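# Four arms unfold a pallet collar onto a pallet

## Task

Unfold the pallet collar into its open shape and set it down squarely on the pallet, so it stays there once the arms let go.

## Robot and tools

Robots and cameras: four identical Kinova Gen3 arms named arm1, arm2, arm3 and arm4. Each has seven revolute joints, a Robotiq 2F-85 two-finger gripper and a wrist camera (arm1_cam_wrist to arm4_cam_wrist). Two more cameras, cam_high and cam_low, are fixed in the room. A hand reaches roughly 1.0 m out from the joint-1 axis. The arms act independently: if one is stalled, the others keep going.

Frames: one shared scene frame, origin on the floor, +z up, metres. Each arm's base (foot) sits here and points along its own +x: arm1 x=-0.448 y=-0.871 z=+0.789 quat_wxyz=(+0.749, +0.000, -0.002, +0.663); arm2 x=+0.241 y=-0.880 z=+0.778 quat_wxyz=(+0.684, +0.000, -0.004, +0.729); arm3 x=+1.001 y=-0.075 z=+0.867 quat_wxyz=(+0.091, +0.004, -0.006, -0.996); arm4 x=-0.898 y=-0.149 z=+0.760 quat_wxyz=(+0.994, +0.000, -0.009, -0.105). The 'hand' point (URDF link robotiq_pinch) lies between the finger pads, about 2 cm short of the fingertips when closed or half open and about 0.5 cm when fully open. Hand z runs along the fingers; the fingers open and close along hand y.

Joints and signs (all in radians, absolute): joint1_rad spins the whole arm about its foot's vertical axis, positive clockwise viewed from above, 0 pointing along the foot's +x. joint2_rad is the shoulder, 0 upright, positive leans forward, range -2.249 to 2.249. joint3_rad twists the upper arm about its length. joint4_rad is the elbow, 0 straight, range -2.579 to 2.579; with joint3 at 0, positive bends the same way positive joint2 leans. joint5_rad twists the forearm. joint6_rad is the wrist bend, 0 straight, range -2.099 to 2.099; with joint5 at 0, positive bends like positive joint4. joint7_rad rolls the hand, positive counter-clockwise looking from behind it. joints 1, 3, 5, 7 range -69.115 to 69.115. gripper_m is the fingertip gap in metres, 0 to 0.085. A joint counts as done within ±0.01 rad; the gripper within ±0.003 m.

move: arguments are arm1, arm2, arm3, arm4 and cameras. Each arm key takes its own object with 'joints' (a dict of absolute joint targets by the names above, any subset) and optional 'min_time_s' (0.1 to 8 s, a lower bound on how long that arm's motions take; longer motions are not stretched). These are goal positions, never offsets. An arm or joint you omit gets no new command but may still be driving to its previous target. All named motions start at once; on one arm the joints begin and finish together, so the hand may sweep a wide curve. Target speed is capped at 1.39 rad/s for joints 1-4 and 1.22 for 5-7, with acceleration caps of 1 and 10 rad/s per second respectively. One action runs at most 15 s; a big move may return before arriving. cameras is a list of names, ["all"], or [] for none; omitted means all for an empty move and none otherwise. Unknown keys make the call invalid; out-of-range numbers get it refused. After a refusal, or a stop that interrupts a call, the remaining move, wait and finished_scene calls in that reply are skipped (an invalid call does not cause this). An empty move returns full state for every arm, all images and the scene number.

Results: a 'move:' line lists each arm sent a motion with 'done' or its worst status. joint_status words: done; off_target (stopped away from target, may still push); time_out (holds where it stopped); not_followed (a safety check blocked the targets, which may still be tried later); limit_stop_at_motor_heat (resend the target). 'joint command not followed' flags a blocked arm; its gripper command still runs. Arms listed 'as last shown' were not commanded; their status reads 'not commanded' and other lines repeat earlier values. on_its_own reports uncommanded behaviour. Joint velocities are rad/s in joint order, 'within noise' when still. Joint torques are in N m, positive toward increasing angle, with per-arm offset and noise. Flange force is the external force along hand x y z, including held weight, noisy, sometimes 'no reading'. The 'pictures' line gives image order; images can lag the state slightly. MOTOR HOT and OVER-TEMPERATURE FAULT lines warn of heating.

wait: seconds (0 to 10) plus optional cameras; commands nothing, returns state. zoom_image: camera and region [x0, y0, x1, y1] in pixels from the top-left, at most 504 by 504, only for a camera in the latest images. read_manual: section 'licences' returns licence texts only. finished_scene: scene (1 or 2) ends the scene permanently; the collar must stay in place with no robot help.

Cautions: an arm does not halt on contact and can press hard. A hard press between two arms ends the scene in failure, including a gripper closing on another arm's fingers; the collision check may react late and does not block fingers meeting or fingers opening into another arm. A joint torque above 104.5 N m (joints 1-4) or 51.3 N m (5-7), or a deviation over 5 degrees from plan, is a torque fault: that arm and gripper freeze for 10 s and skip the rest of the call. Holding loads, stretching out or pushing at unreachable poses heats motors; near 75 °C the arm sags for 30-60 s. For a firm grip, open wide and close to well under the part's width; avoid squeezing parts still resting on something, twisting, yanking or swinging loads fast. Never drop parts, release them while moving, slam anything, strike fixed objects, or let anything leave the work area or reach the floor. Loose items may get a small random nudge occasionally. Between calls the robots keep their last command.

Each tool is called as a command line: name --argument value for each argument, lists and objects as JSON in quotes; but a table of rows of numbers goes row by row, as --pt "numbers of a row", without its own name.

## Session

move

Scene clock: 0.00 s.
Joint torques (N m): no reading
Flange force (N): no reading
Joint velocities: within noise
arm1.joint_positions: joint1_rad=-0.402 joint2_rad=-0.383 joint3_rad=-0.040 joint4_rad=+1.541 joint5_rad=-0.051 joint6_rad=+2.058 joint7_rad=+1.177 gripper_m=+0.085
arm1.joint_status: not commanded
arm1.hand: x=-0.4748 y=-0.7682 z=+1.2800 quat_wxyz=(+0.028, +0.687, -0.726, +0.028) (m; scene frame)
arm2.joint_positions: joint1_rad=+0.285 joint2_rad=-0.357 joint3_rad=-0.078 joint4_rad=+1.459 joint5_rad=+0.016 joint6_rad=+2.068 joint7_rad=+1.565 gripper_m=+0.085
arm2.joint_status: not commanded
arm2.hand: x=+0.2792 y=-0.7634 z=+1.2890 quat_wxyz=(-0.007, +0.647, -0.762, +0.025) (m; scene frame)
arm3.joint_positions: joint1_rad=+0.032 joint2_rad=-0.382 joint3_rad=-0.049 joint4_rad=+1.449 joint5_rad=-0.054 joint6_rad=+1.927 joint7_rad=+1.058 gripper_m=+0.085
arm3.joint_status: not commanded
arm3.hand: x=+0.8352 y=-0.0966 z=+1.3853 quat_wxyz=(-0.044, -0.986, +0.147, +0.059) (m; scene frame)
arm4.joint_positions: joint1_rad=-0.436 joint2_rad=-0.345 joint3_rad=-0.114 joint4_rad=+1.479 joint5_rad=+0.005 joint6_rad=+2.013 joint7_rad=+1.279 gripper_m=+0.085
arm4.joint_status: not commanded
arm4.hand: x=-0.7687 y=-0.1195 z=+1.2644 quat_wxyz=(-0.012, +0.019, -0.999, +0.023) (m; scene frame)
pictures: arm1_cam_wrist, arm2_cam_wrist, arm3_cam_wrist, arm4_cam_wrist, cam_high, cam_low
Images, in order (width x height): arm1_cam_wrist 672x504, arm2_cam_wrist 672x504, arm3_cam_wrist 672x504, arm4_cam_wrist 672x504, cam_high 672x504, cam_low 672x504.

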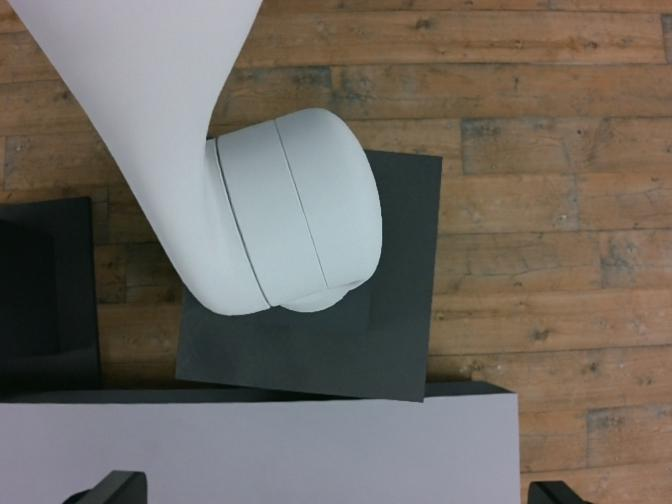

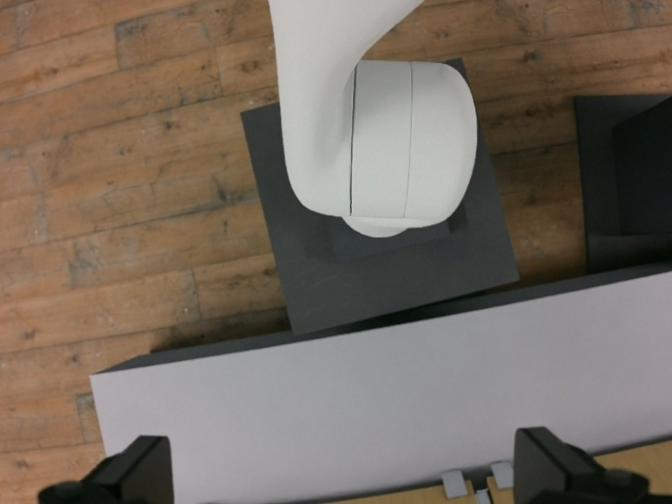

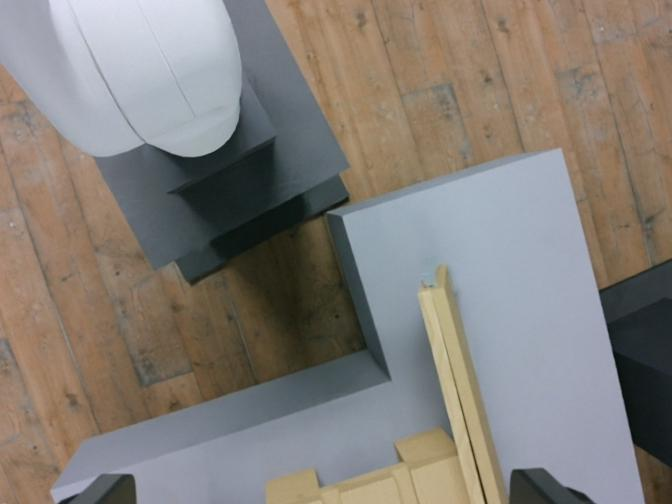

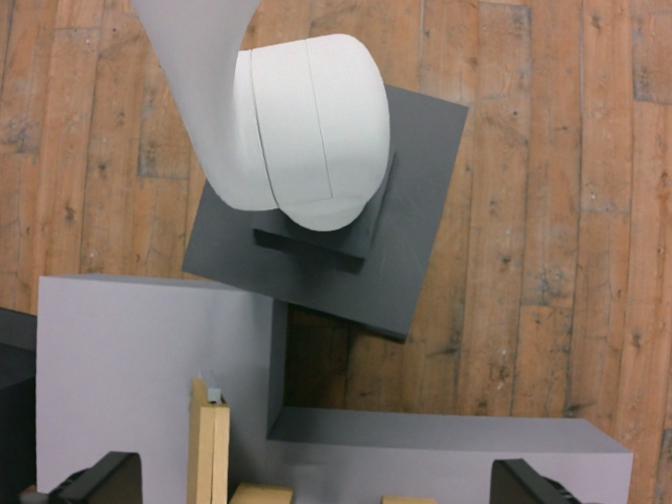

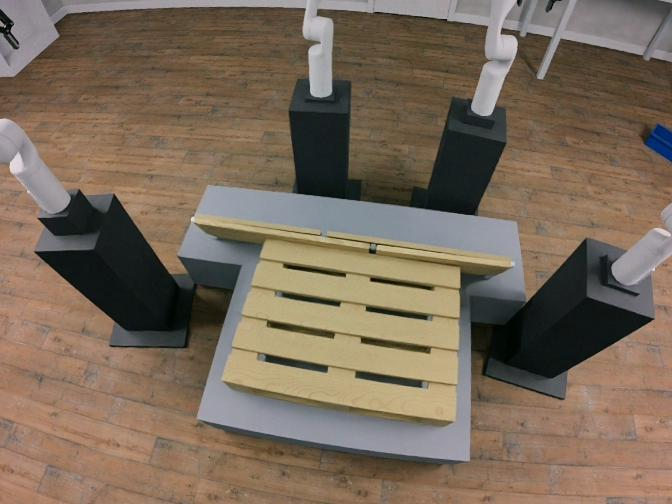

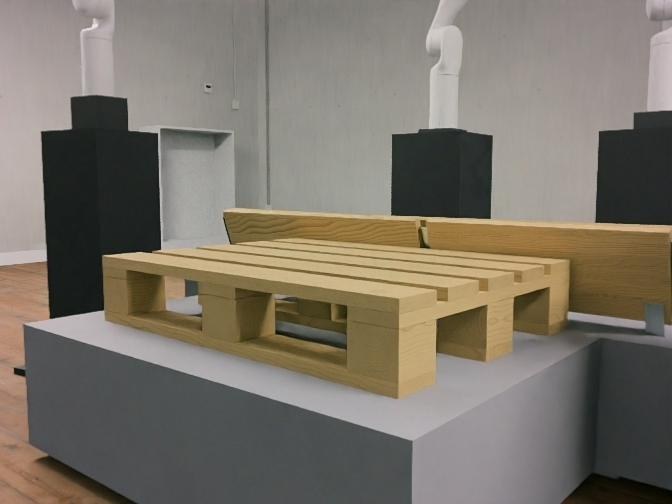

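move --arm1 '{"joints": {"joint1_rad": -0.2958, "joint2_rad": 1.1295, "joint3_rad": 0, "joint4_rad": 2.1042, "joint5_rad": 0, "joint6_rad": -0.0921, "joint7_rad": -0.2039, "gripper_m": 0.04}}' --arm2 '{"joints": {"joint1_rad": -0.4458, "joint2_rad": 1.4319, "joint3_rad": 0, "joint4_rad": 0.8771, "joint5_rad": 0, "joint6_rad": 0.8326, "joint7_rad": -0.5392, "gripper_m": 0.06}}' --arm3 '{"joints": {"joint1_rad": -0.3422, "joint2_rad": 1.482, "joint3_rad": 0, "joint4_rad": 0.8462, "joint5_rad": 0, "joint6_rad": 0.8134, "joint7_rad": 1.2462, "gripper_m": 0.05}}' --arm4 '{"joints": {"joint1_rad": 0.209, "joint2_rad": 1.198, "joint3_rad": 0, "joint4_rad": 1.1797, "joint5_rad": 0, "joint6_rad": 0.7639, "joint7_rad": -0.9515, "gripper_m": 0.05}}' --cameras '["all"]'

zoom_image --camera "arm2_cam_wrist" --region '[252, 252, 504, 504]'

Scene clock: 52.60 s.
Joint torques (N m): arm1=[-0.6 -16.24 1.31 0.33 0.47 -0.07 0.48] | arm2=[1.12 -26.33 0.66 -6.23 -0.18 0.08 0.11] | arm3=[-0.02 -25.92 -0.18 -6.95 -0.2 0.22 0.31] | arm4=[-1.05 -24.93 1.38 -7.18 0.19 -0.16 0.46]
Flange force (N): arm1=[-0.4 -1.1 -4.3] | arm2=[2.2 0.4 0.1] | arm3=[5.5 -0.3 -2.2] | arm4=[-3.9 -1.4 -1.1]
move: arm1 done; arm2 done; arm3 done; arm4 done
Joint velocities: within noise
arm1.joint_positions: joint1_rad=-0.296 joint2_rad=+1.129 joint3_rad=+0.000 joint4_rad=+2.104 joint5_rad=+0.000 joint6_rad=-0.092 joint7_rad=-0.204 gripper_m=+0.040
arm1.joint_status: all done
arm1.hand: x=-0.4837 y=-0.5199 z=+0.6300 quat_wxyz=(-0.001, -0.015, -1.000, -0.002) (m; scene frame)
arm2.joint_positions: joint1_rad=-0.446 joint2_rad=+1.432 joint3_rad=+0.000 joint4_rad=+0.877 joint5_rad=+0.000 joint6_rad=+0.833 joint7_rad=-0.539 gripper_m=+0.060
arm2.joint_status: all done
arm2.hand: x=-0.0528 y=-0.2999 z=+0.5995 quat_wxyz=(-0.003, -0.015, -1.000, -0.003) (m; scene frame)
arm3.joint_positions: joint1_rad=-0.342 joint2_rad=+1.482 joint3_rad=+0.000 joint4_rad=+0.846 joint5_rad=+0.000 joint6_rad=+0.813 joint7_rad=+1.246 gripper_m=+0.050
arm3.joint_status: all done
arm3.hand: x=+0.4297 y=-0.3799 z=+0.6603 quat_wxyz=(-0.006, -0.995, -0.100, -0.004) (m; scene frame)
arm4.joint_positions: joint1_rad=+0.209 joint2_rad=+1.198 joint3_rad=+0.000 joint4_rad=+1.180 joint5_rad=+0.000 joint6_rad=+0.764 joint7_rad=-0.951 gripper_m=+0.050
arm4.joint_status: all done
arm4.hand: x=-0.3504 y=-0.4207 z=+0.6693 quat_wxyz=(-0.002, -0.995, -0.100, -0.008) (m; scene frame)
pictures: arm1_cam_wrist, arm2_cam_wrist, arm3_cam_wrist, arm4_cam_wrist, cam_high, cam_low
Images, in order (width x height): arm1_cam_wrist 672x504, arm2_cam_wrist 672x504, arm3_cam_wrist 672x504, arm4_cam_wrist 672x504, cam_high 672x504, cam_low 672x504.

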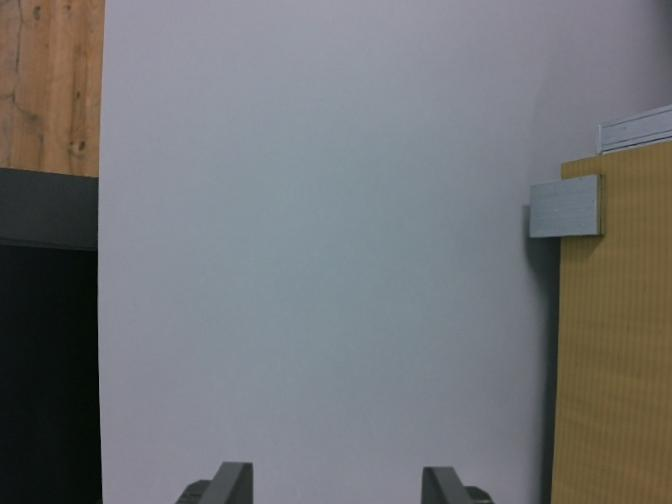

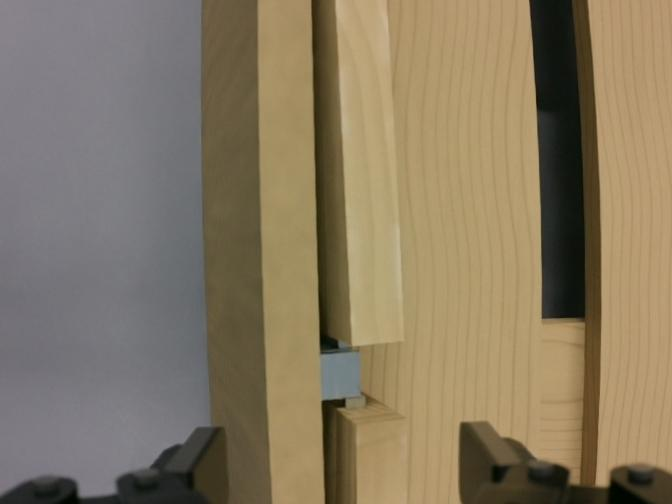

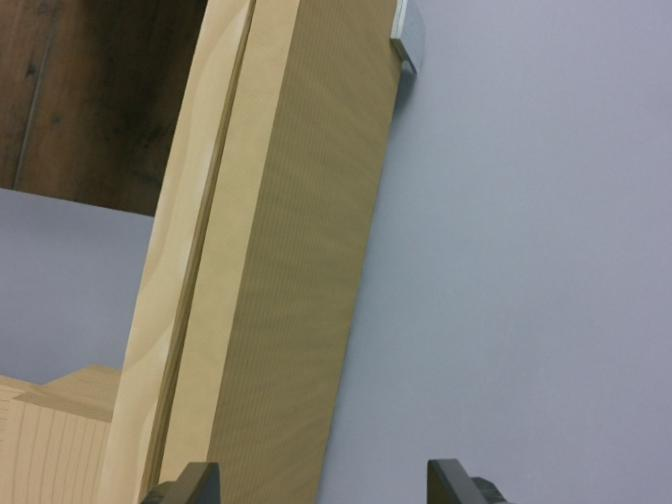

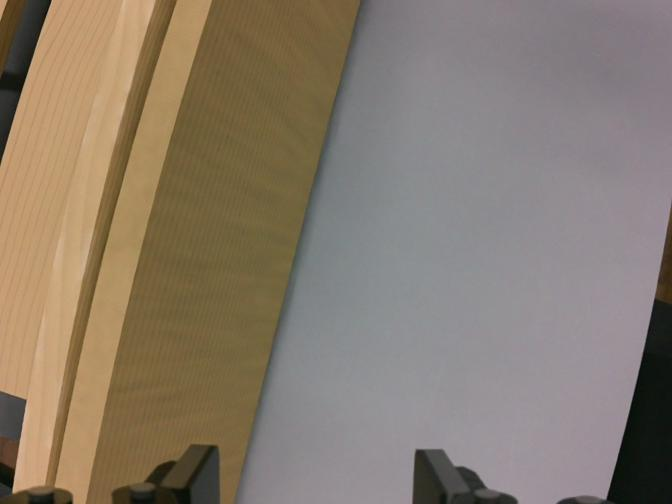

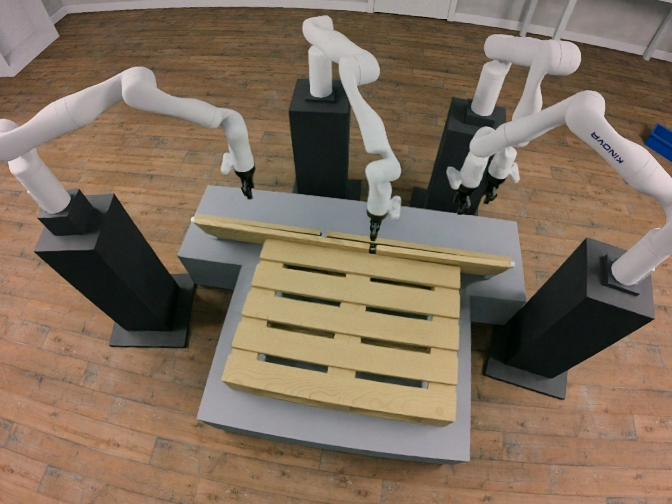

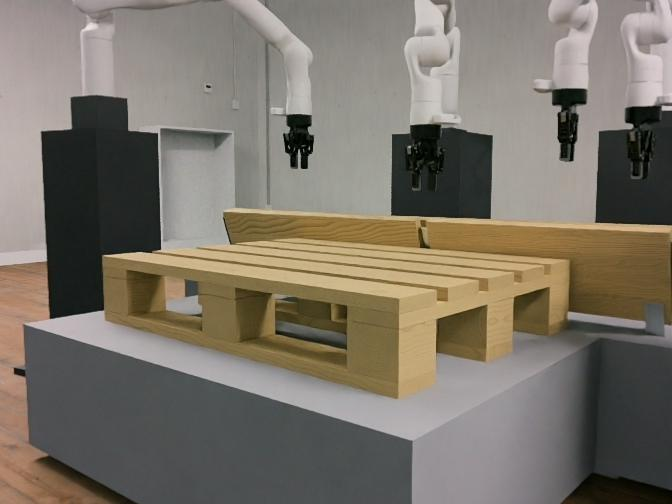

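Scaled by 2.000.

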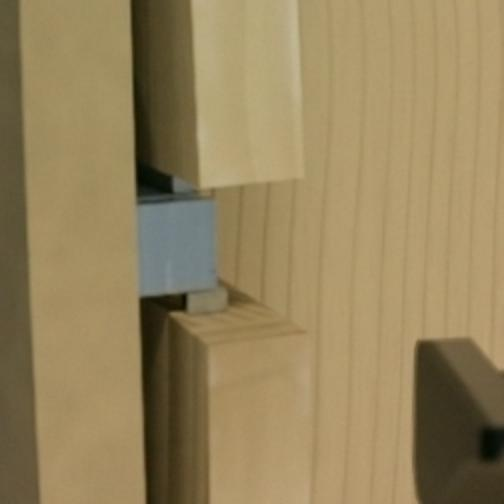

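move --arm2 '{"joints": {"joint1_rad": -0.4851, "joint2_rad": 1.5157, "joint4_rad": 0.9295, "joint6_rad": 0.6964, "joint7_rad": -0.5662}}' --cameras '["arm2_cam_wrist", "cam_low"]'

zoom_image --camera "arm2_cam_wrist" --region '[352, 304, 552, 504]'

zoom_image --camera "cam_low" --region '[380, 170, 460, 250]'

Scene clock: 68.73 s.
Joint torques (N m): arm1=[-0.63 -16.26 1.3 0.31 0.45 -0.07 0.46] | arm2=[1.13 -25.51 0.61 -5.32 -0.17 0.06 0.16] | arm3=[0.03 -25.96 -0.15 -6.94 -0.2 0.21 0.32] | arm4=[-0.94 -24.9 1.46 -7.28 0.18 -0.14 0.49]
Flange force (N): arm1=[-0.6 -1.1 -4.3] | arm2=[2.3 0.2 0.1] | arm3=[5.3 -0.1 -2.2] | arm4=[-4.3 -2.0 -1.2]
move: arm2 done
Joint velocities: within noise
arm1, arm3, arm4: as last shown
arm2.joint_positions: joint1_rad=-0.485 joint2_rad=+1.516 joint3_rad=+0.000 joint4_rad=+0.930 joint5_rad=+0.000 joint6_rad=+0.696 joint7_rad=-0.566 gripper_m=+0.060
arm2.joint_status: all done
arm2.hand: x=-0.0606 y=-0.3350 z=+0.5346 quat_wxyz=(-0.003, -0.009, -1.000, -0.003) (m; scene frame)
arm4.hand: x=-0.3504 y=-0.4207 z=+0.6692 quat_wxyz=(-0.002, -0.995, -0.100, -0.008) (m; scene frame)
pictures: arm2_cam_wrist, cam_low
Images, in order (width x height): arm2_cam_wrist 672x504, cam_low 672x504.

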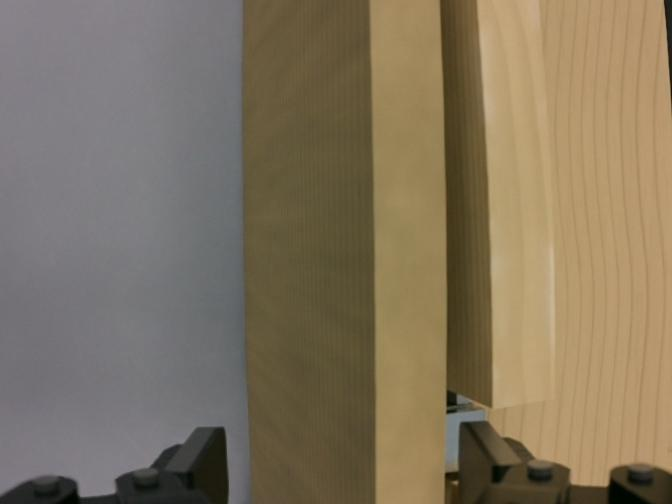

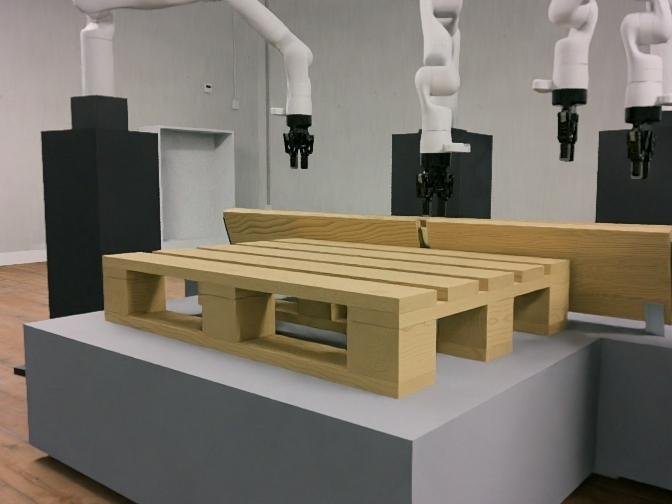

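Scaled by 2.520.

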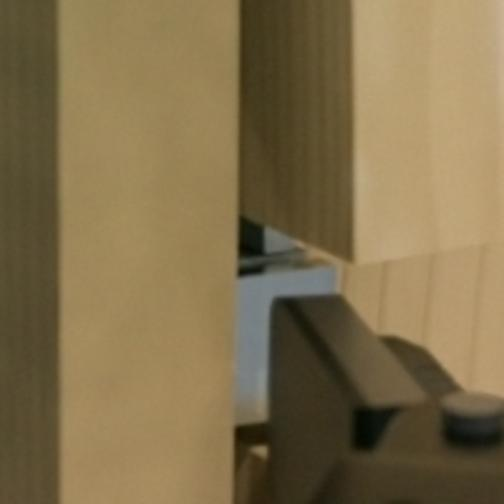

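Scaled by 6.300 from the camera's 672x504 image, which has a finer 960x720 frame.

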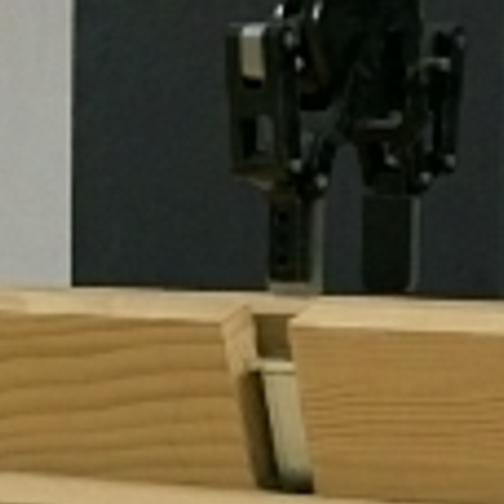

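move --arm2 '{"joints": {"joint2_rad": 1.5481, "joint4_rad": 0.8995, "joint6_rad": 0.694}, "min_time_s": 0.8}'

move --arm2 '{"joints": {"gripper_m": 0.032}}'

move --arm2 '{"joints": {"gripper_m": 0.012}}' --cameras '["arm2_cam_wrist", "cam_low"]'

Scene clock: 80.23 s.
Joint torques (N m): arm1=[-0.61 -16.25 1.31 0.32 0.44 -0.06 0.47] | arm2=[1.16 -25.6 0.65 -5.18 -0.16 0.06 0.14] | arm3=[0.01 -25.95 -0.2 -6.93 -0.21 0.22 0.31] | arm4=[-0.97 -24.97 1.45 -7.24 0.13 -0.16 0.53]
Flange force (N): arm1=[-0.5 -1.1 -4.3] | arm2=[2.8 1.0 0.6] | arm3=[5.3 -0.2 -2.2] | arm4=[-4.0 -1.7 -1.0]
move: arm2 done
Joint velocities: within noise
arm1, arm3, arm4: as last shown
arm2.joint_positions: joint1_rad=-0.485 joint2_rad=+1.548 joint3_rad=+0.000 joint4_rad=+0.899 joint5_rad=+0.000 joint6_rad=+0.694 joint7_rad=-0.566 gripper_m=+0.060
arm2.joint_status: all done
arm2.hand: x=-0.0605 y=-0.3350 z=+0.5205 quat_wxyz=(-0.003, -0.009, -1.000, -0.003) (m; scene frame)
pictures: none

Scene clock: 81.03 s.
Joint torques (N m): arm1=[-0.65 -16.26 1.32 0.34 0.45 -0.06 0.46] | arm2=[-0.57 -18.88 -0.97 -2.62 -0.75 0.44 0.18] | arm3=[0.01 -25.95 -0.19 -6.97 -0.22 0.2 0.34] | arm4=[-0.91 -24.91 1.4 -7.21 0.17 -0.16 0.52]
Flange force (N): arm1=[-0.6 -1.0 -4.2] | arm2=[0.9 3.2 -9.3] | arm3=[5.5 -0.2 -2.2] | arm4=[-3.8 -1.8 -1.1]
move: arm2 done
Joint velocities: within noise
arm1, arm3, arm4: as last shown
arm2.joint_positions: joint1_rad=-0.485 joint2_rad=+1.548 joint3_rad=+0.000 joint4_rad=+0.899 joint5_rad=+0.000 joint6_rad=+0.694 joint7_rad=-0.566 gripper_m=+0.032
arm2.joint_status: all done
arm2.hand: x=-0.0605 y=-0.3350 z=+0.5205 quat_wxyz=(-0.003, -0.009, -1.000, -0.003) (m; scene frame)
pictures: none

Scene clock: 81.67 s.
Joint torques (N m): arm1=[-0.63 -16.25 1.33 0.31 0.45 -0.08 0.46] | arm2=[-1.3 -10.36 -1.6 -1.39 -0.77 -1.1 0.25] | arm3=[0 -25.96 -0.17 -6.95 -0.25 0.22 0.32] | arm4=[-0.97 -24.93 1.41 -7.31 0.15 -0.17 0.51]
Flange force (N): arm1=[-0.5 -1.1 -4.3] | arm2=[-1.5 1.2 -26.6] | arm3=[5.4 -0.2 -2.2] | arm4=[-4.3 -1.9 -1.2]
move: arm2 off_target
Joint velocities: within noise
arm1, arm3, arm4: as last shown
arm2.joint_positions: joint1_rad=-0.485 joint2_rad=+1.548 joint3_rad=+0.000 joint4_rad=+0.899 joint5_rad=+0.000 joint6_rad=+0.694 joint7_rad=-0.566 gripper_m=+0.020
arm2.joint_status: gripper_m off_target (ended at +0.020, target +0.012)
arm2.hand: x=-0.0605 y=-0.3349 z=+0.5205 quat_wxyz=(-0.003, -0.009, -1.000, -0.003) (m; scene frame)
pictures: arm2_cam_wrist, cam_low
Images, in order (width x height): arm2_cam_wrist 672x504, cam_low 672x504.

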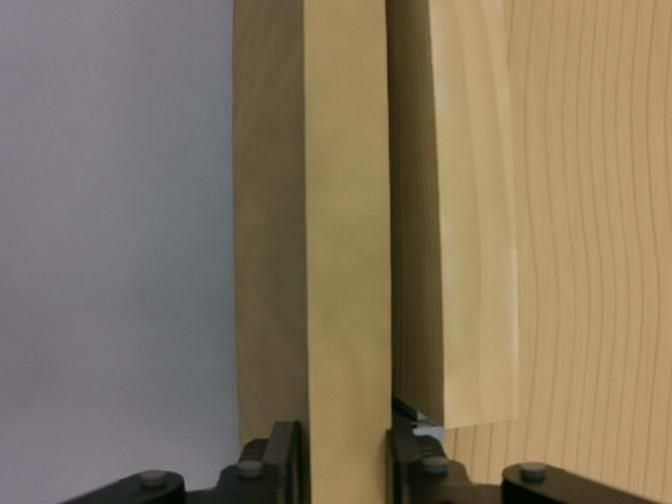

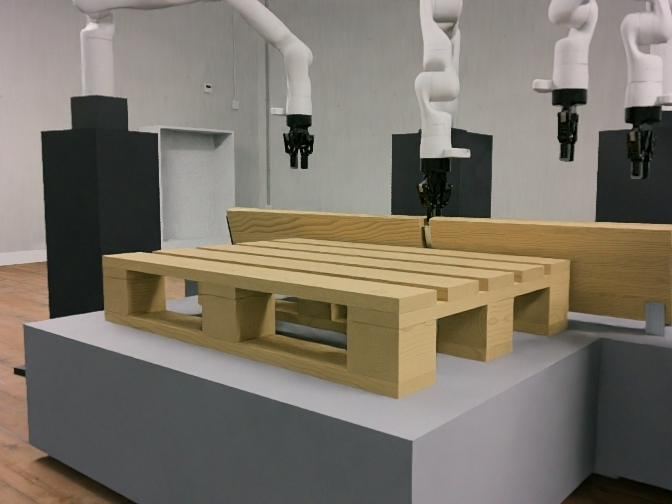

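move --arm2 '{"joints": {"joint1_rad": -0.5756, "joint2_rad": 1.4257, "joint4_rad": 1.3104, "joint6_rad": 0.4055, "joint7_rad": -0.6568}, "min_time_s": 2.2}'

move --arm2 '{"joints": {"joint1_rad": -0.6483, "joint2_rad": 1.387, "joint4_rad": 1.5039, "joint6_rad": 0.2507, "joint7_rad": -0.7295}, "min_time_s": 1.6}' --cameras '["arm1_cam_wrist", "arm2_cam_wrist", "arm3_cam_wrist", "arm4_cam_wrist", "cam_high"]'

Scene clock: 103.70 s.
Joint torques (N m): arm1=[-0.62 -16.26 1.25 0.3 0.46 -0.08 0.45] | arm2=[0.31 -32.58 0.47 -3.67 0.58 1.37 1.05] | arm3=[-0.01 -25.99 -0.21 -6.94 -0.17 0.2 0.32] | arm4=[-0.88 -24.88 1.45 -7.23 0.19 -0.15 0.46]
Flange force (N): arm1=[-0.5 -1.1 -4.3] | arm2=[3.9 1.6 21.0] | arm3=[5.2 -0.1 -2.1] | arm4=[-4.0 -1.9 -1.2]
move: arm2 done
Joint velocities: within noise
arm1, arm3, arm4: as last shown
arm2.joint_positions: joint1_rad=-0.576 joint2_rad=+1.426 joint3_rad=+0.000 joint4_rad=+1.310 joint5_rad=+0.000 joint6_rad=+0.405 joint7_rad=-0.657 gripper_m=+0.019
arm2.joint_status: all done
arm2.hand: x=-0.0599 y=-0.4299 z=+0.5240 quat_wxyz=(-0.003, -0.009, -1.000, -0.003) (m; scene frame)
pictures: none

Scene clock: 105.60 s.
Joint torques (N m): arm1=[-0.61 -16.26 1.29 0.34 0.42 -0.07 0.46] | arm2=[-2.27 -34.17 -2.83 -3.51 0.19 0.49 0.98] | arm3=[0.06 -25.92 -0.2 -6.98 -0.2 0.21 0.31] | arm4=[-0.88 -25.01 1.41 -7.23 0.12 -0.15 0.51]
Flange force (N): arm1=[-0.5 -1.0 -4.3] | arm2=[-1.7 2.4 26.1] | arm3=[5.6 -0.2 -2.3] | arm4=[-3.8 -1.8 -0.9]
move: arm2 done
Joint velocities: within noise
arm1, arm3, arm4: as last shown
arm2.joint_positions: joint1_rad=-0.648 joint2_rad=+1.387 joint3_rad=+0.000 joint4_rad=+1.504 joint5_rad=+0.000 joint6_rad=+0.251 joint7_rad=-0.729 gripper_m=+0.019
arm2.joint_status: all done
arm2.hand: x=-0.0599 y=-0.4900 z=+0.5241 quat_wxyz=(-0.003, -0.009, -1.000, -0.003) (m; scene frame)
pictures: arm1_cam_wrist, arm2_cam_wrist, arm3_cam_wrist, arm4_cam_wrist, cam_high
Images, in order (width x height): arm1_cam_wrist 672x504, arm2_cam_wrist 672x504, arm3_cam_wrist 672x504, arm4_cam_wrist 672x504, cam_high 672x504.

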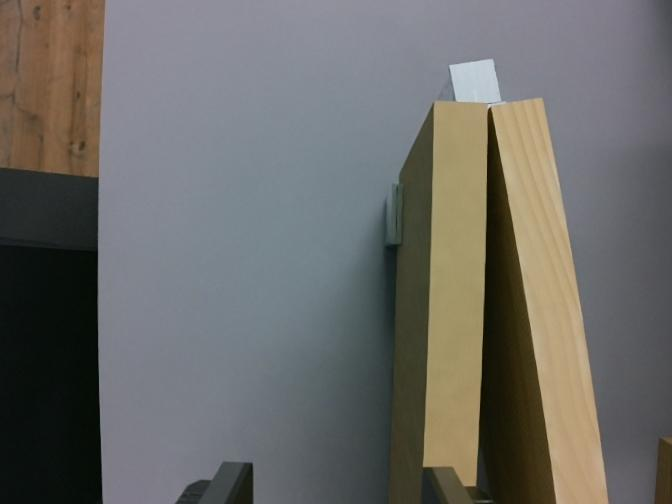

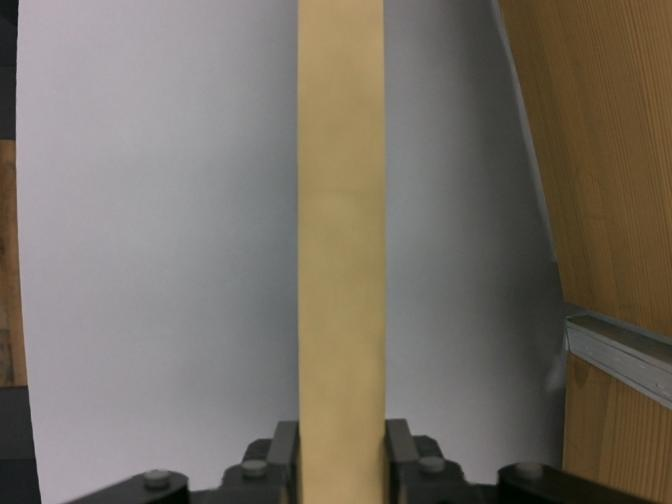

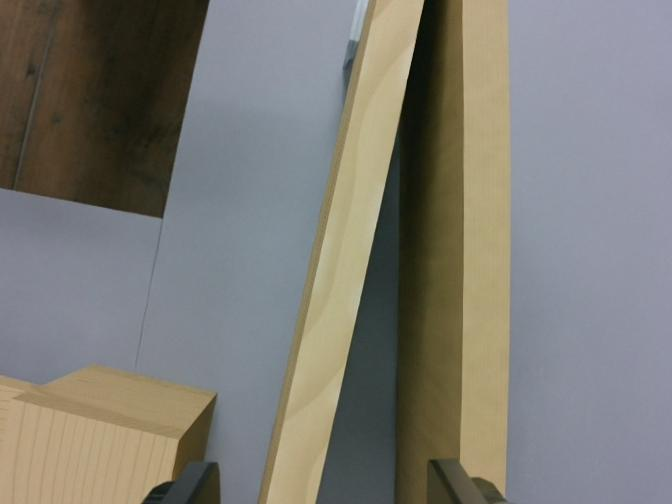

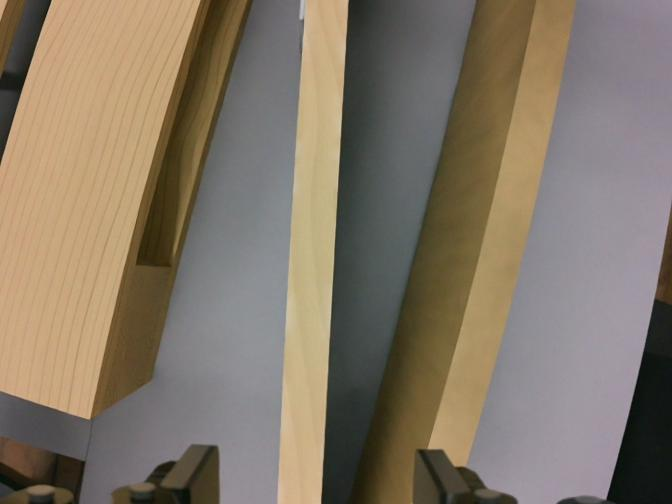

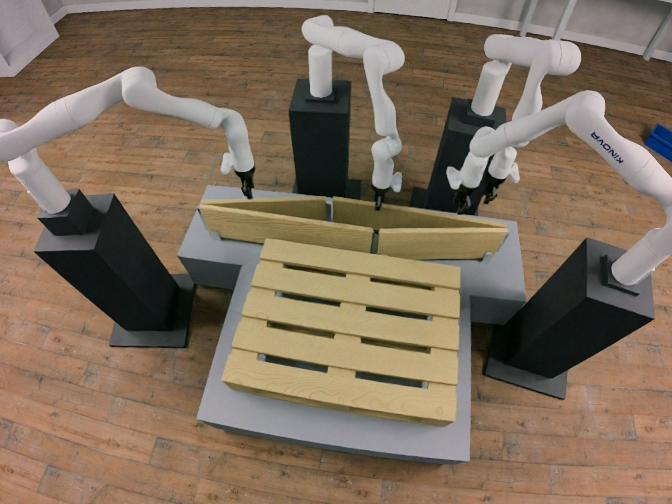

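move --arm1 '{"joints": {"joint1_rad": -0.2927, "joint2_rad": 1.2669, "joint4_rad": 1.8863, "joint6_rad": -0.0116, "joint7_rad": -0.2059, "gripper_m": 0.036}}' --arm3 '{"joints": {"joint1_rad": -0.4692, "joint2_rad": 1.6441, "joint4_rad": 0.7669, "joint6_rad": 0.7306, "joint7_rad": 1.0948}}' --arm4 '{"joints": {"joint1_rad": 0.2001, "joint2_rad": 1.3679, "joint4_rad": 1.1413, "joint6_rad": 0.6324, "joint7_rad": -0.9918}}'

move --arm1 '{"joints": {"joint2_rad": 1.4459, "joint4_rad": 1.7581, "joint6_rad": -0.0624}, "min_time_s": 1.5}' --arm3 '{"joints": {"joint1_rad": -0.4675, "joint2_rad": 1.8519, "joint4_rad": 0.4911, "joint6_rad": 0.7986, "joint7_rad": 1.0965}, "min_time_s": 1.5}' --arm4 '{"joints": {"joint1_rad": 0.2007, "joint2_rad": 1.5268, "joint4_rad": 1.0192, "joint6_rad": 0.5956, "joint7_rad": -0.9912}, "min_time_s": 1.5}' --cameras '["arm1_cam_wrist", "arm3_cam_wrist", "arm4_cam_wrist", "cam_low"]'

Scene clock: 165.33 s.
Joint torques (N m): arm1=[-0.62 -17.93 1.27 -0.4 0.44 -0.08 0.47] | arm2=[-2.2 -34.19 -2.84 -3.48 0.15 0.48 0.96] | arm3=[0.01 -25.42 -0.18 -6.44 -0.19 0.2 0.32] | arm4=[-0.91 -25.17 1.5 -6.4 0.18 -0.16 0.54]
Flange force (N): arm1=[-0.7 -1.3 -4.3] | arm2=[-1.5 2.5 26.2] | arm3=[5.5 -1.1 -3.2] | arm4=[-4.1 -1.7 -1.7]
move: arm1 done; arm3 done; arm4 done
Joint velocities: within noise
arm1.joint_positions: joint1_rad=-0.293 joint2_rad=+1.267 joint3_rad=+0.000 joint4_rad=+1.886 joint5_rad=+0.000 joint6_rad=-0.012 joint7_rad=-0.206 gripper_m=+0.036
arm1.joint_status: all done
arm1.hand: x=-0.4904 y=-0.4739 z=+0.5750 quat_wxyz=(-0.001, -0.017, -1.000, -0.002) (m; scene frame)
arm2: as last shown
arm3.joint_positions: joint1_rad=-0.469 joint2_rad=+1.644 joint3_rad=+0.000 joint4_rad=+0.767 joint5_rad=+0.000 joint6_rad=+0.731 joint7_rad=+1.095 gripper_m=+0.050
arm3.joint_status: all done
arm3.hand: x=+0.4877 y=-0.4400 z=+0.5752 quat_wxyz=(-0.006, -0.996, -0.087, -0.004) (m; scene frame)
arm4.joint_positions: joint1_rad=+0.200 joint2_rad=+1.368 joint3_rad=+0.000 joint4_rad=+1.141 joint5_rad=+0.000 joint6_rad=+0.632 joint7_rad=-0.992 gripper_m=+0.050
arm4.joint_status: all done
arm4.hand: x=-0.3568 y=-0.4115 z=+0.5741 quat_wxyz=(-0.002, -0.996, -0.084, -0.008) (m; scene frame)
pictures: none

Scene clock: 167.13 s.
Joint torques (N m): arm1=[-0.63 -18.31 1.31 -0.23 0.45 -0.22 0.47] | arm2=[-0.47 -31.75 -0.26 -2.25 0.7 0.83 1.17] | arm3=[0.05 -25.11 -0.18 -6.92 -0.22 0.2 0.31] | arm4=[-0.91 -25.31 1.55 -6.12 0.17 -0.12 0.47]
Flange force (N): arm1=[-0.6 -1.6 -4.8] | arm2=[2.7 1.4 22.9] | arm3=no reading | arm4=[-4.4 -1.8 -2.4]
move: arm1 done; arm3 done; arm4 done
Joint velocities: within noise
arm1.joint_positions: joint1_rad=-0.293 joint2_rad=+1.446 joint3_rad=+0.000 joint4_rad=+1.758 joint5_rad=+0.000 joint6_rad=-0.062 joint7_rad=-0.206 gripper_m=+0.036
arm1.joint_status: all done
arm1.hand: x=-0.4902 y=-0.4737 z=+0.5021 quat_wxyz=(-0.001, -0.017, -1.000, -0.002) (m; scene frame)
arm2: as last shown
arm3.joint_positions: joint1_rad=-0.467 joint2_rad=+1.852 joint3_rad=+0.000 joint4_rad=+0.491 joint5_rad=+0.000 joint6_rad=+0.799 joint7_rad=+1.097 gripper_m=+0.050
arm3.joint_status: all done
arm3.hand: x=+0.4877 y=-0.4399 z=+0.5040 quat_wxyz=(-0.006, -0.996, -0.087, -0.004) (m; scene frame)
arm4.joint_positions: joint1_rad=+0.201 joint2_rad=+1.527 joint3_rad=+0.000 joint4_rad=+1.019 joint5_rad=+0.000 joint6_rad=+0.596 joint7_rad=-0.991 gripper_m=+0.050
arm4.joint_status: all done
arm4.hand: x=-0.3569 y=-0.4115 z=+0.5011 quat_wxyz=(-0.002, -0.996, -0.084, -0.008) (m; scene frame)
pictures: arm1_cam_wrist, arm3_cam_wrist, arm4_cam_wrist, cam_low
Images, in order (width x height): arm1_cam_wrist 672x504, arm3_cam_wrist 672x504, arm4_cam_wrist 672x504, cam_low 672x504.

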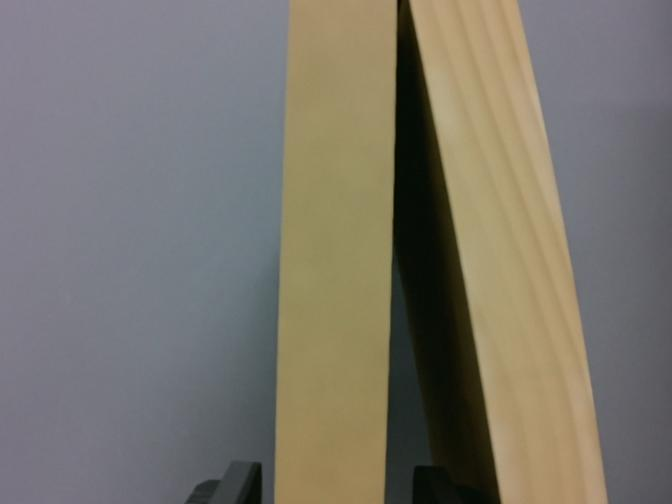

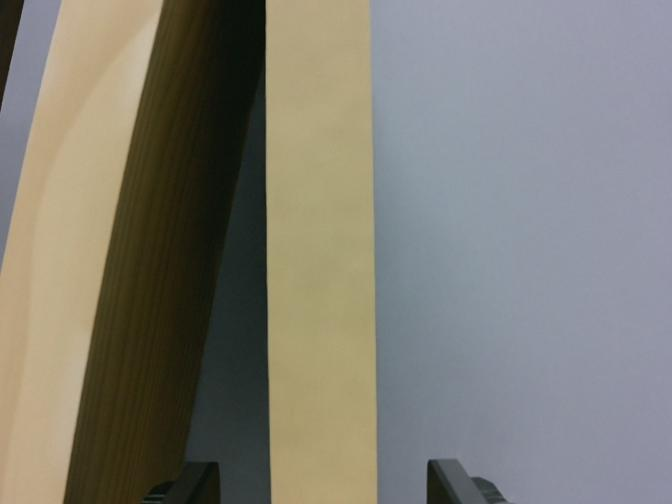

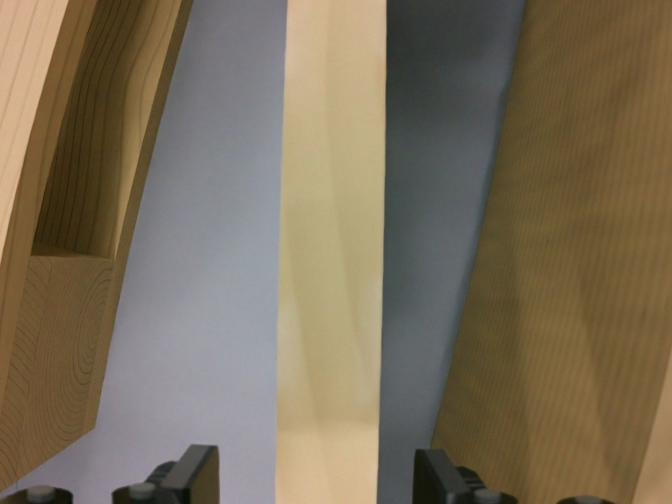

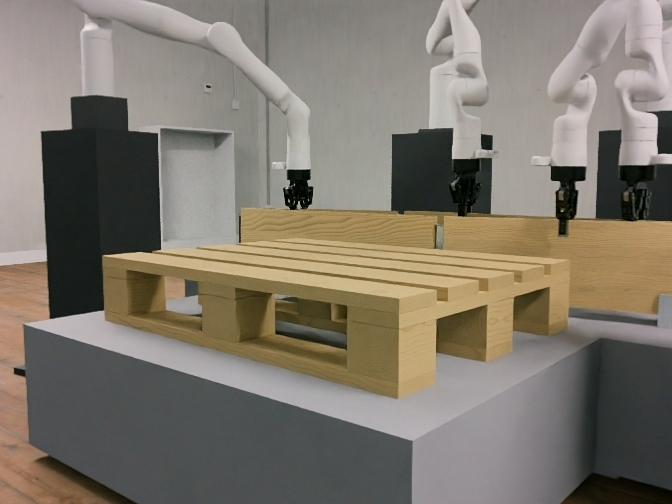

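move --arm1 '{"joints": {"gripper_m": 0.012}}' --arm3 '{"joints": {"gripper_m": 0.012}}' --arm4 '{"joints": {"gripper_m": 0.012}}'

move --arm2 '{"joints": {"gripper_m": 0.036}}'

move --arm2 '{"joints": {"joint2_rad": 1.439, "joint4_rad": 1.4631, "joint6_rad": 0.2395, "joint7_rad": -0.747}, "min_time_s": 1}'

move --arm2 '{"joints": {"gripper_m": 0.012}}' --cameras '["arm1_cam_wrist", "arm2_cam_wrist", "arm3_cam_wrist", "arm4_cam_wrist"]'

Scene clock: 177.00 s.
Joint torques (N m): arm1=[-1.52 -19.09 0.81 -2.13 1 -1.11 1.01] | arm2=[-0.69 -32.35 0.09 -2.04 1.06 0.73 1.41] | arm3=[-2.4 -24.66 -3.28 -8.09 -2.18 -1.4 -0.03] | arm4=[-0.47 -21.91 2.74 -6.98 0.84 -1.9 0.57]
Flange force (N): arm1=[-2.0 -4.4 -7.1] | arm2=[3.6 2.5 24.5] | arm3=no reading | arm4=[-6.6 -4.5 -12.4]
move: arm1 off_target; arm3 off_target; arm4 off_target
Joint velocities: within noise
arm1.joint_positions: joint1_rad=-0.293 joint2_rad=+1.446 joint3_rad=+0.000 joint4_rad=+1.758 joint5_rad=+0.000 joint6_rad=-0.062 joint7_rad=-0.206 gripper_m=+0.019
arm1.joint_status: gripper_m off_target (ended at +0.019, target +0.012)
arm1.hand: x=-0.4902 y=-0.4737 z=+0.5021 quat_wxyz=(-0.001, -0.017, -1.000, -0.002) (m; scene frame)
arm2: as last shown
arm2.hand: x=-0.0598 y=-0.4900 z=+0.5240 quat_wxyz=(-0.003, -0.009, -1.000, -0.003) (m; scene frame)
arm3.joint_positions: joint1_rad=-0.467 joint2_rad=+1.852 joint3_rad=+0.000 joint4_rad=+0.491 joint5_rad=+0.000 joint6_rad=+0.799 joint7_rad=+1.097 gripper_m=+0.019
arm3.joint_status: gripper_m off_target (ended at +0.019, target +0.012)
arm3.hand: x=+0.4877 y=-0.4398 z=+0.5041 quat_wxyz=(-0.006, -0.996, -0.087, -0.004) (m; scene frame)
arm4.joint_positions: joint1_rad=+0.201 joint2_rad=+1.527 joint3_rad=+0.000 joint4_rad=+1.019 joint5_rad=+0.000 joint6_rad=+0.596 joint7_rad=-0.991 gripper_m=+0.019
arm4.joint_status: gripper_m off_target (ended at +0.019, target +0.012)
arm4.hand: x=-0.3569 y=-0.4115 z=+0.5011 quat_wxyz=(-0.002, -0.996, -0.084, -0.008) (m; scene frame)
pictures: none

Scene clock: 177.77 s.
Joint torques (N m): arm1=[-1.94 -23.19 0.52 -0.06 0.65 -0.21 0.65] | arm2=[1.09 -21.83 0.68 -1.69 -0.15 0.06 0.16] | arm3=[-2.66 -30.08 -2.3 -7.91 -1.44 0.63 0.15] | arm4=[-0.37 -21.89 2.72 -6.74 0.79 -1.67 0.52]
Flange force (N): arm1=[-3.4 -1.2 7.3] | arm2=[2.7 -0.3 0.5] | arm3=no reading | arm4=[-6.2 -4.3 -11.9]
move: arm2 done
Joint velocities: within noise
arm1, arm4: as last shown
arm2.joint_positions: joint1_rad=-0.648 joint2_rad=+1.387 joint3_rad=+0.000 joint4_rad=+1.504 joint5_rad=+0.000 joint6_rad=+0.251 joint7_rad=-0.729 gripper_m=+0.036
arm2.joint_status: all done
arm2.hand: x=-0.0599 y=-0.4900 z=+0.5241 quat_wxyz=(-0.003, -0.009, -1.000, -0.003) (m; scene frame)
arm3.joint_positions: joint1_rad=-0.468 joint2_rad=+1.852 joint3_rad=+0.000 joint4_rad=+0.491 joint5_rad=+0.000 joint6_rad=+0.799 joint7_rad=+1.096 gripper_m=+0.019
arm3.joint_status: not commanded
arm3.hand: x=+0.4878 y=-0.4399 z=+0.5040 quat_wxyz=(-0.006, -0.996, -0.087, -0.004) (m; scene frame)
pictures: none

Scene clock: 179.07 s.
Joint torques (N m): arm1=[-1.92 -23.16 0.52 -0.08 0.64 -0.21 0.64] | arm2=[1.1 -21.93 0.67 -1.49 -0.16 0.04 0.13] | arm3=[-2.58 -30.96 -2.29 -8.26 -1.45 0.58 0.1] | arm4=[-0.32 -21.85 2.66 -6.74 0.8 -1.7 0.51]
Flange force (N): arm1=[-3.4 -1.3 7.2] | arm2=[2.9 0.0 0.8] | arm3=no reading | arm4=[-6.1 -4.4 -12.0]
move: arm2 done
Joint velocities: within noise
arm1, arm4: as last shown
arm2.joint_positions: joint1_rad=-0.648 joint2_rad=+1.439 joint3_rad=+0.000 joint4_rad=+1.463 joint5_rad=+0.000 joint6_rad=+0.240 joint7_rad=-0.747 gripper_m=+0.036
arm2.joint_status: all done
arm2.hand: x=-0.0598 y=-0.4898 z=+0.5016 quat_wxyz=(-0.003, -0.018, -1.000, -0.003) (m; scene frame)
arm3.joint_positions: joint1_rad=-0.467 joint2_rad=+1.852 joint3_rad=+0.000 joint4_rad=+0.491 joint5_rad=+0.000 joint6_rad=+0.799 joint7_rad=+1.097 gripper_m=+0.019
arm3.joint_status: not commanded
arm3.hand: x=+0.4877 y=-0.4399 z=+0.5040 quat_wxyz=(-0.006, -0.996, -0.087, -0.004) (m; scene frame)
pictures: none

Scene clock: 179.73 s.
Joint torques (N m): arm1=[-1.96 -23.79 0.48 -0.15 0.64 -0.2 0.64] | arm2=[0.33 -19.45 -0.13 -1.16 0.03 0.06 0.38] | arm3=[-2.3 -31.47 -2.07 -8.37 -1.36 0.68 0.17] | arm4=[-0.38 -21.91 2.75 -6.67 0.74 -1.69 0.47]
Flange force (N): arm1=[-3.6 -1.6 8.6] | arm2=[2.0 0.5 -4.3] | arm3=no reading | arm4=[-5.9 -4.0 -11.7]
move: arm2 off_target
Joint velocities: within noise
arm1, arm4: as last shown
arm2.joint_positions: joint1_rad=-0.648 joint2_rad=+1.439 joint3_rad=+0.000 joint4_rad=+1.463 joint5_rad=+0.000 joint6_rad=+0.239 joint7_rad=-0.747 gripper_m=+0.019
arm2.joint_status: gripper_m off_target (ended at +0.019, target +0.012)
arm2.hand: x=-0.0597 y=-0.4897 z=+0.5016 quat_wxyz=(-0.003, -0.018, -1.000, -0.003) (m; scene frame)
arm3.joint_positions: joint1_rad=-0.467 joint2_rad=+1.852 joint3_rad=+0.000 joint4_rad=+0.491 joint5_rad=+0.000 joint6_rad=+0.799 joint7_rad=+1.097 gripper_m=+0.019
arm3.joint_status: not commanded
arm3.hand: x=+0.4877 y=-0.4399 z=+0.5040 quat_wxyz=(-0.006, -0.996, -0.087, -0.004) (m; scene frame)
pictures: arm1_cam_wrist, arm2_cam_wrist, arm3_cam_wrist, arm4_cam_wrist
Images, in order (width x height): arm1_cam_wrist 672x504, arm2_cam_wrist 672x504, arm3_cam_wrist 672x504, arm4_cam_wrist 672x504.

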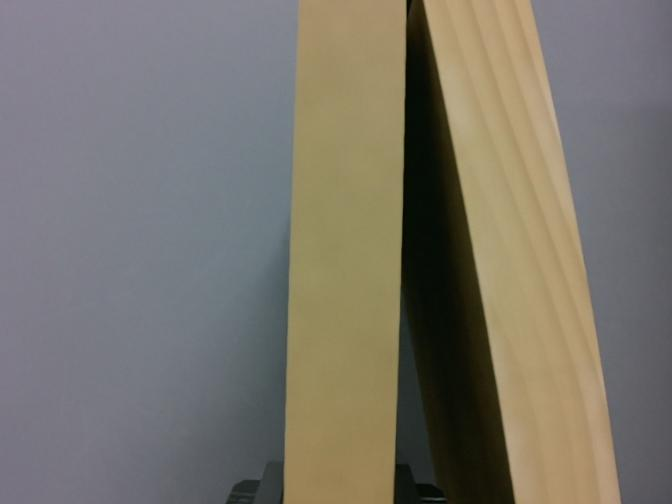

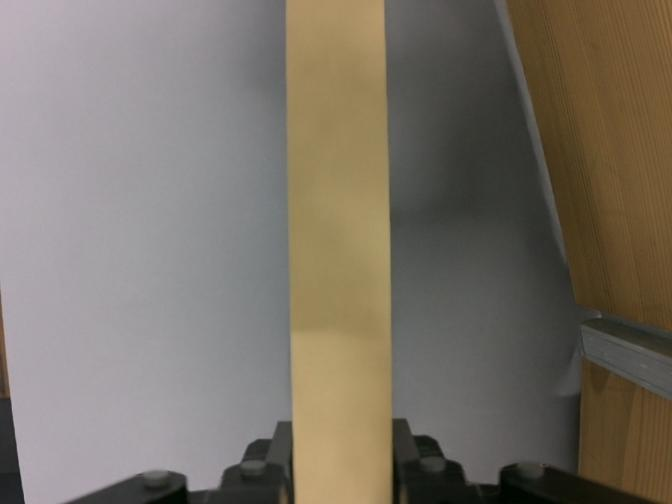

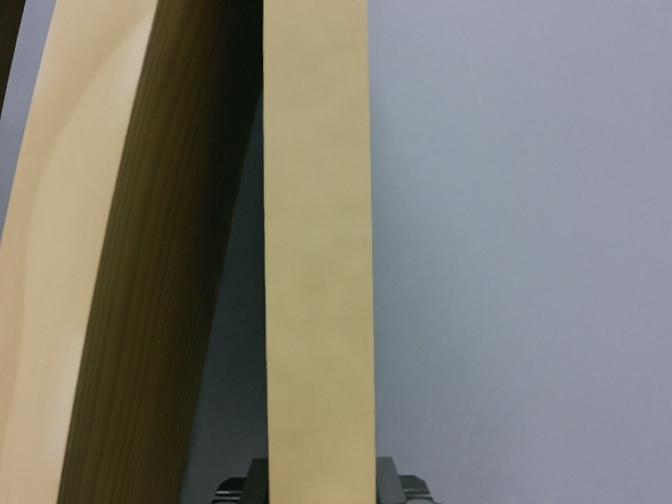

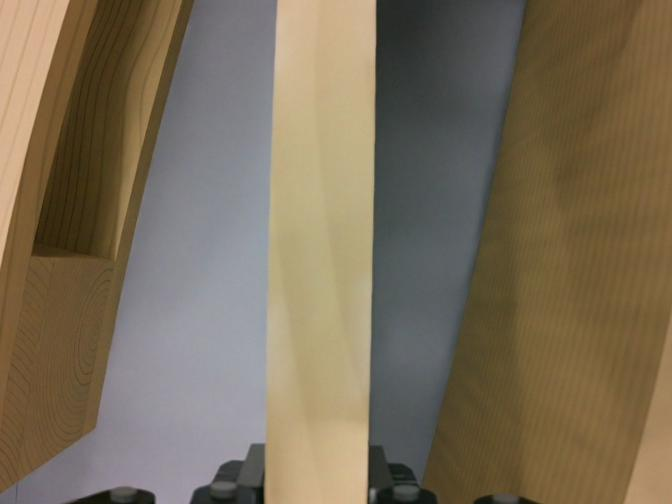

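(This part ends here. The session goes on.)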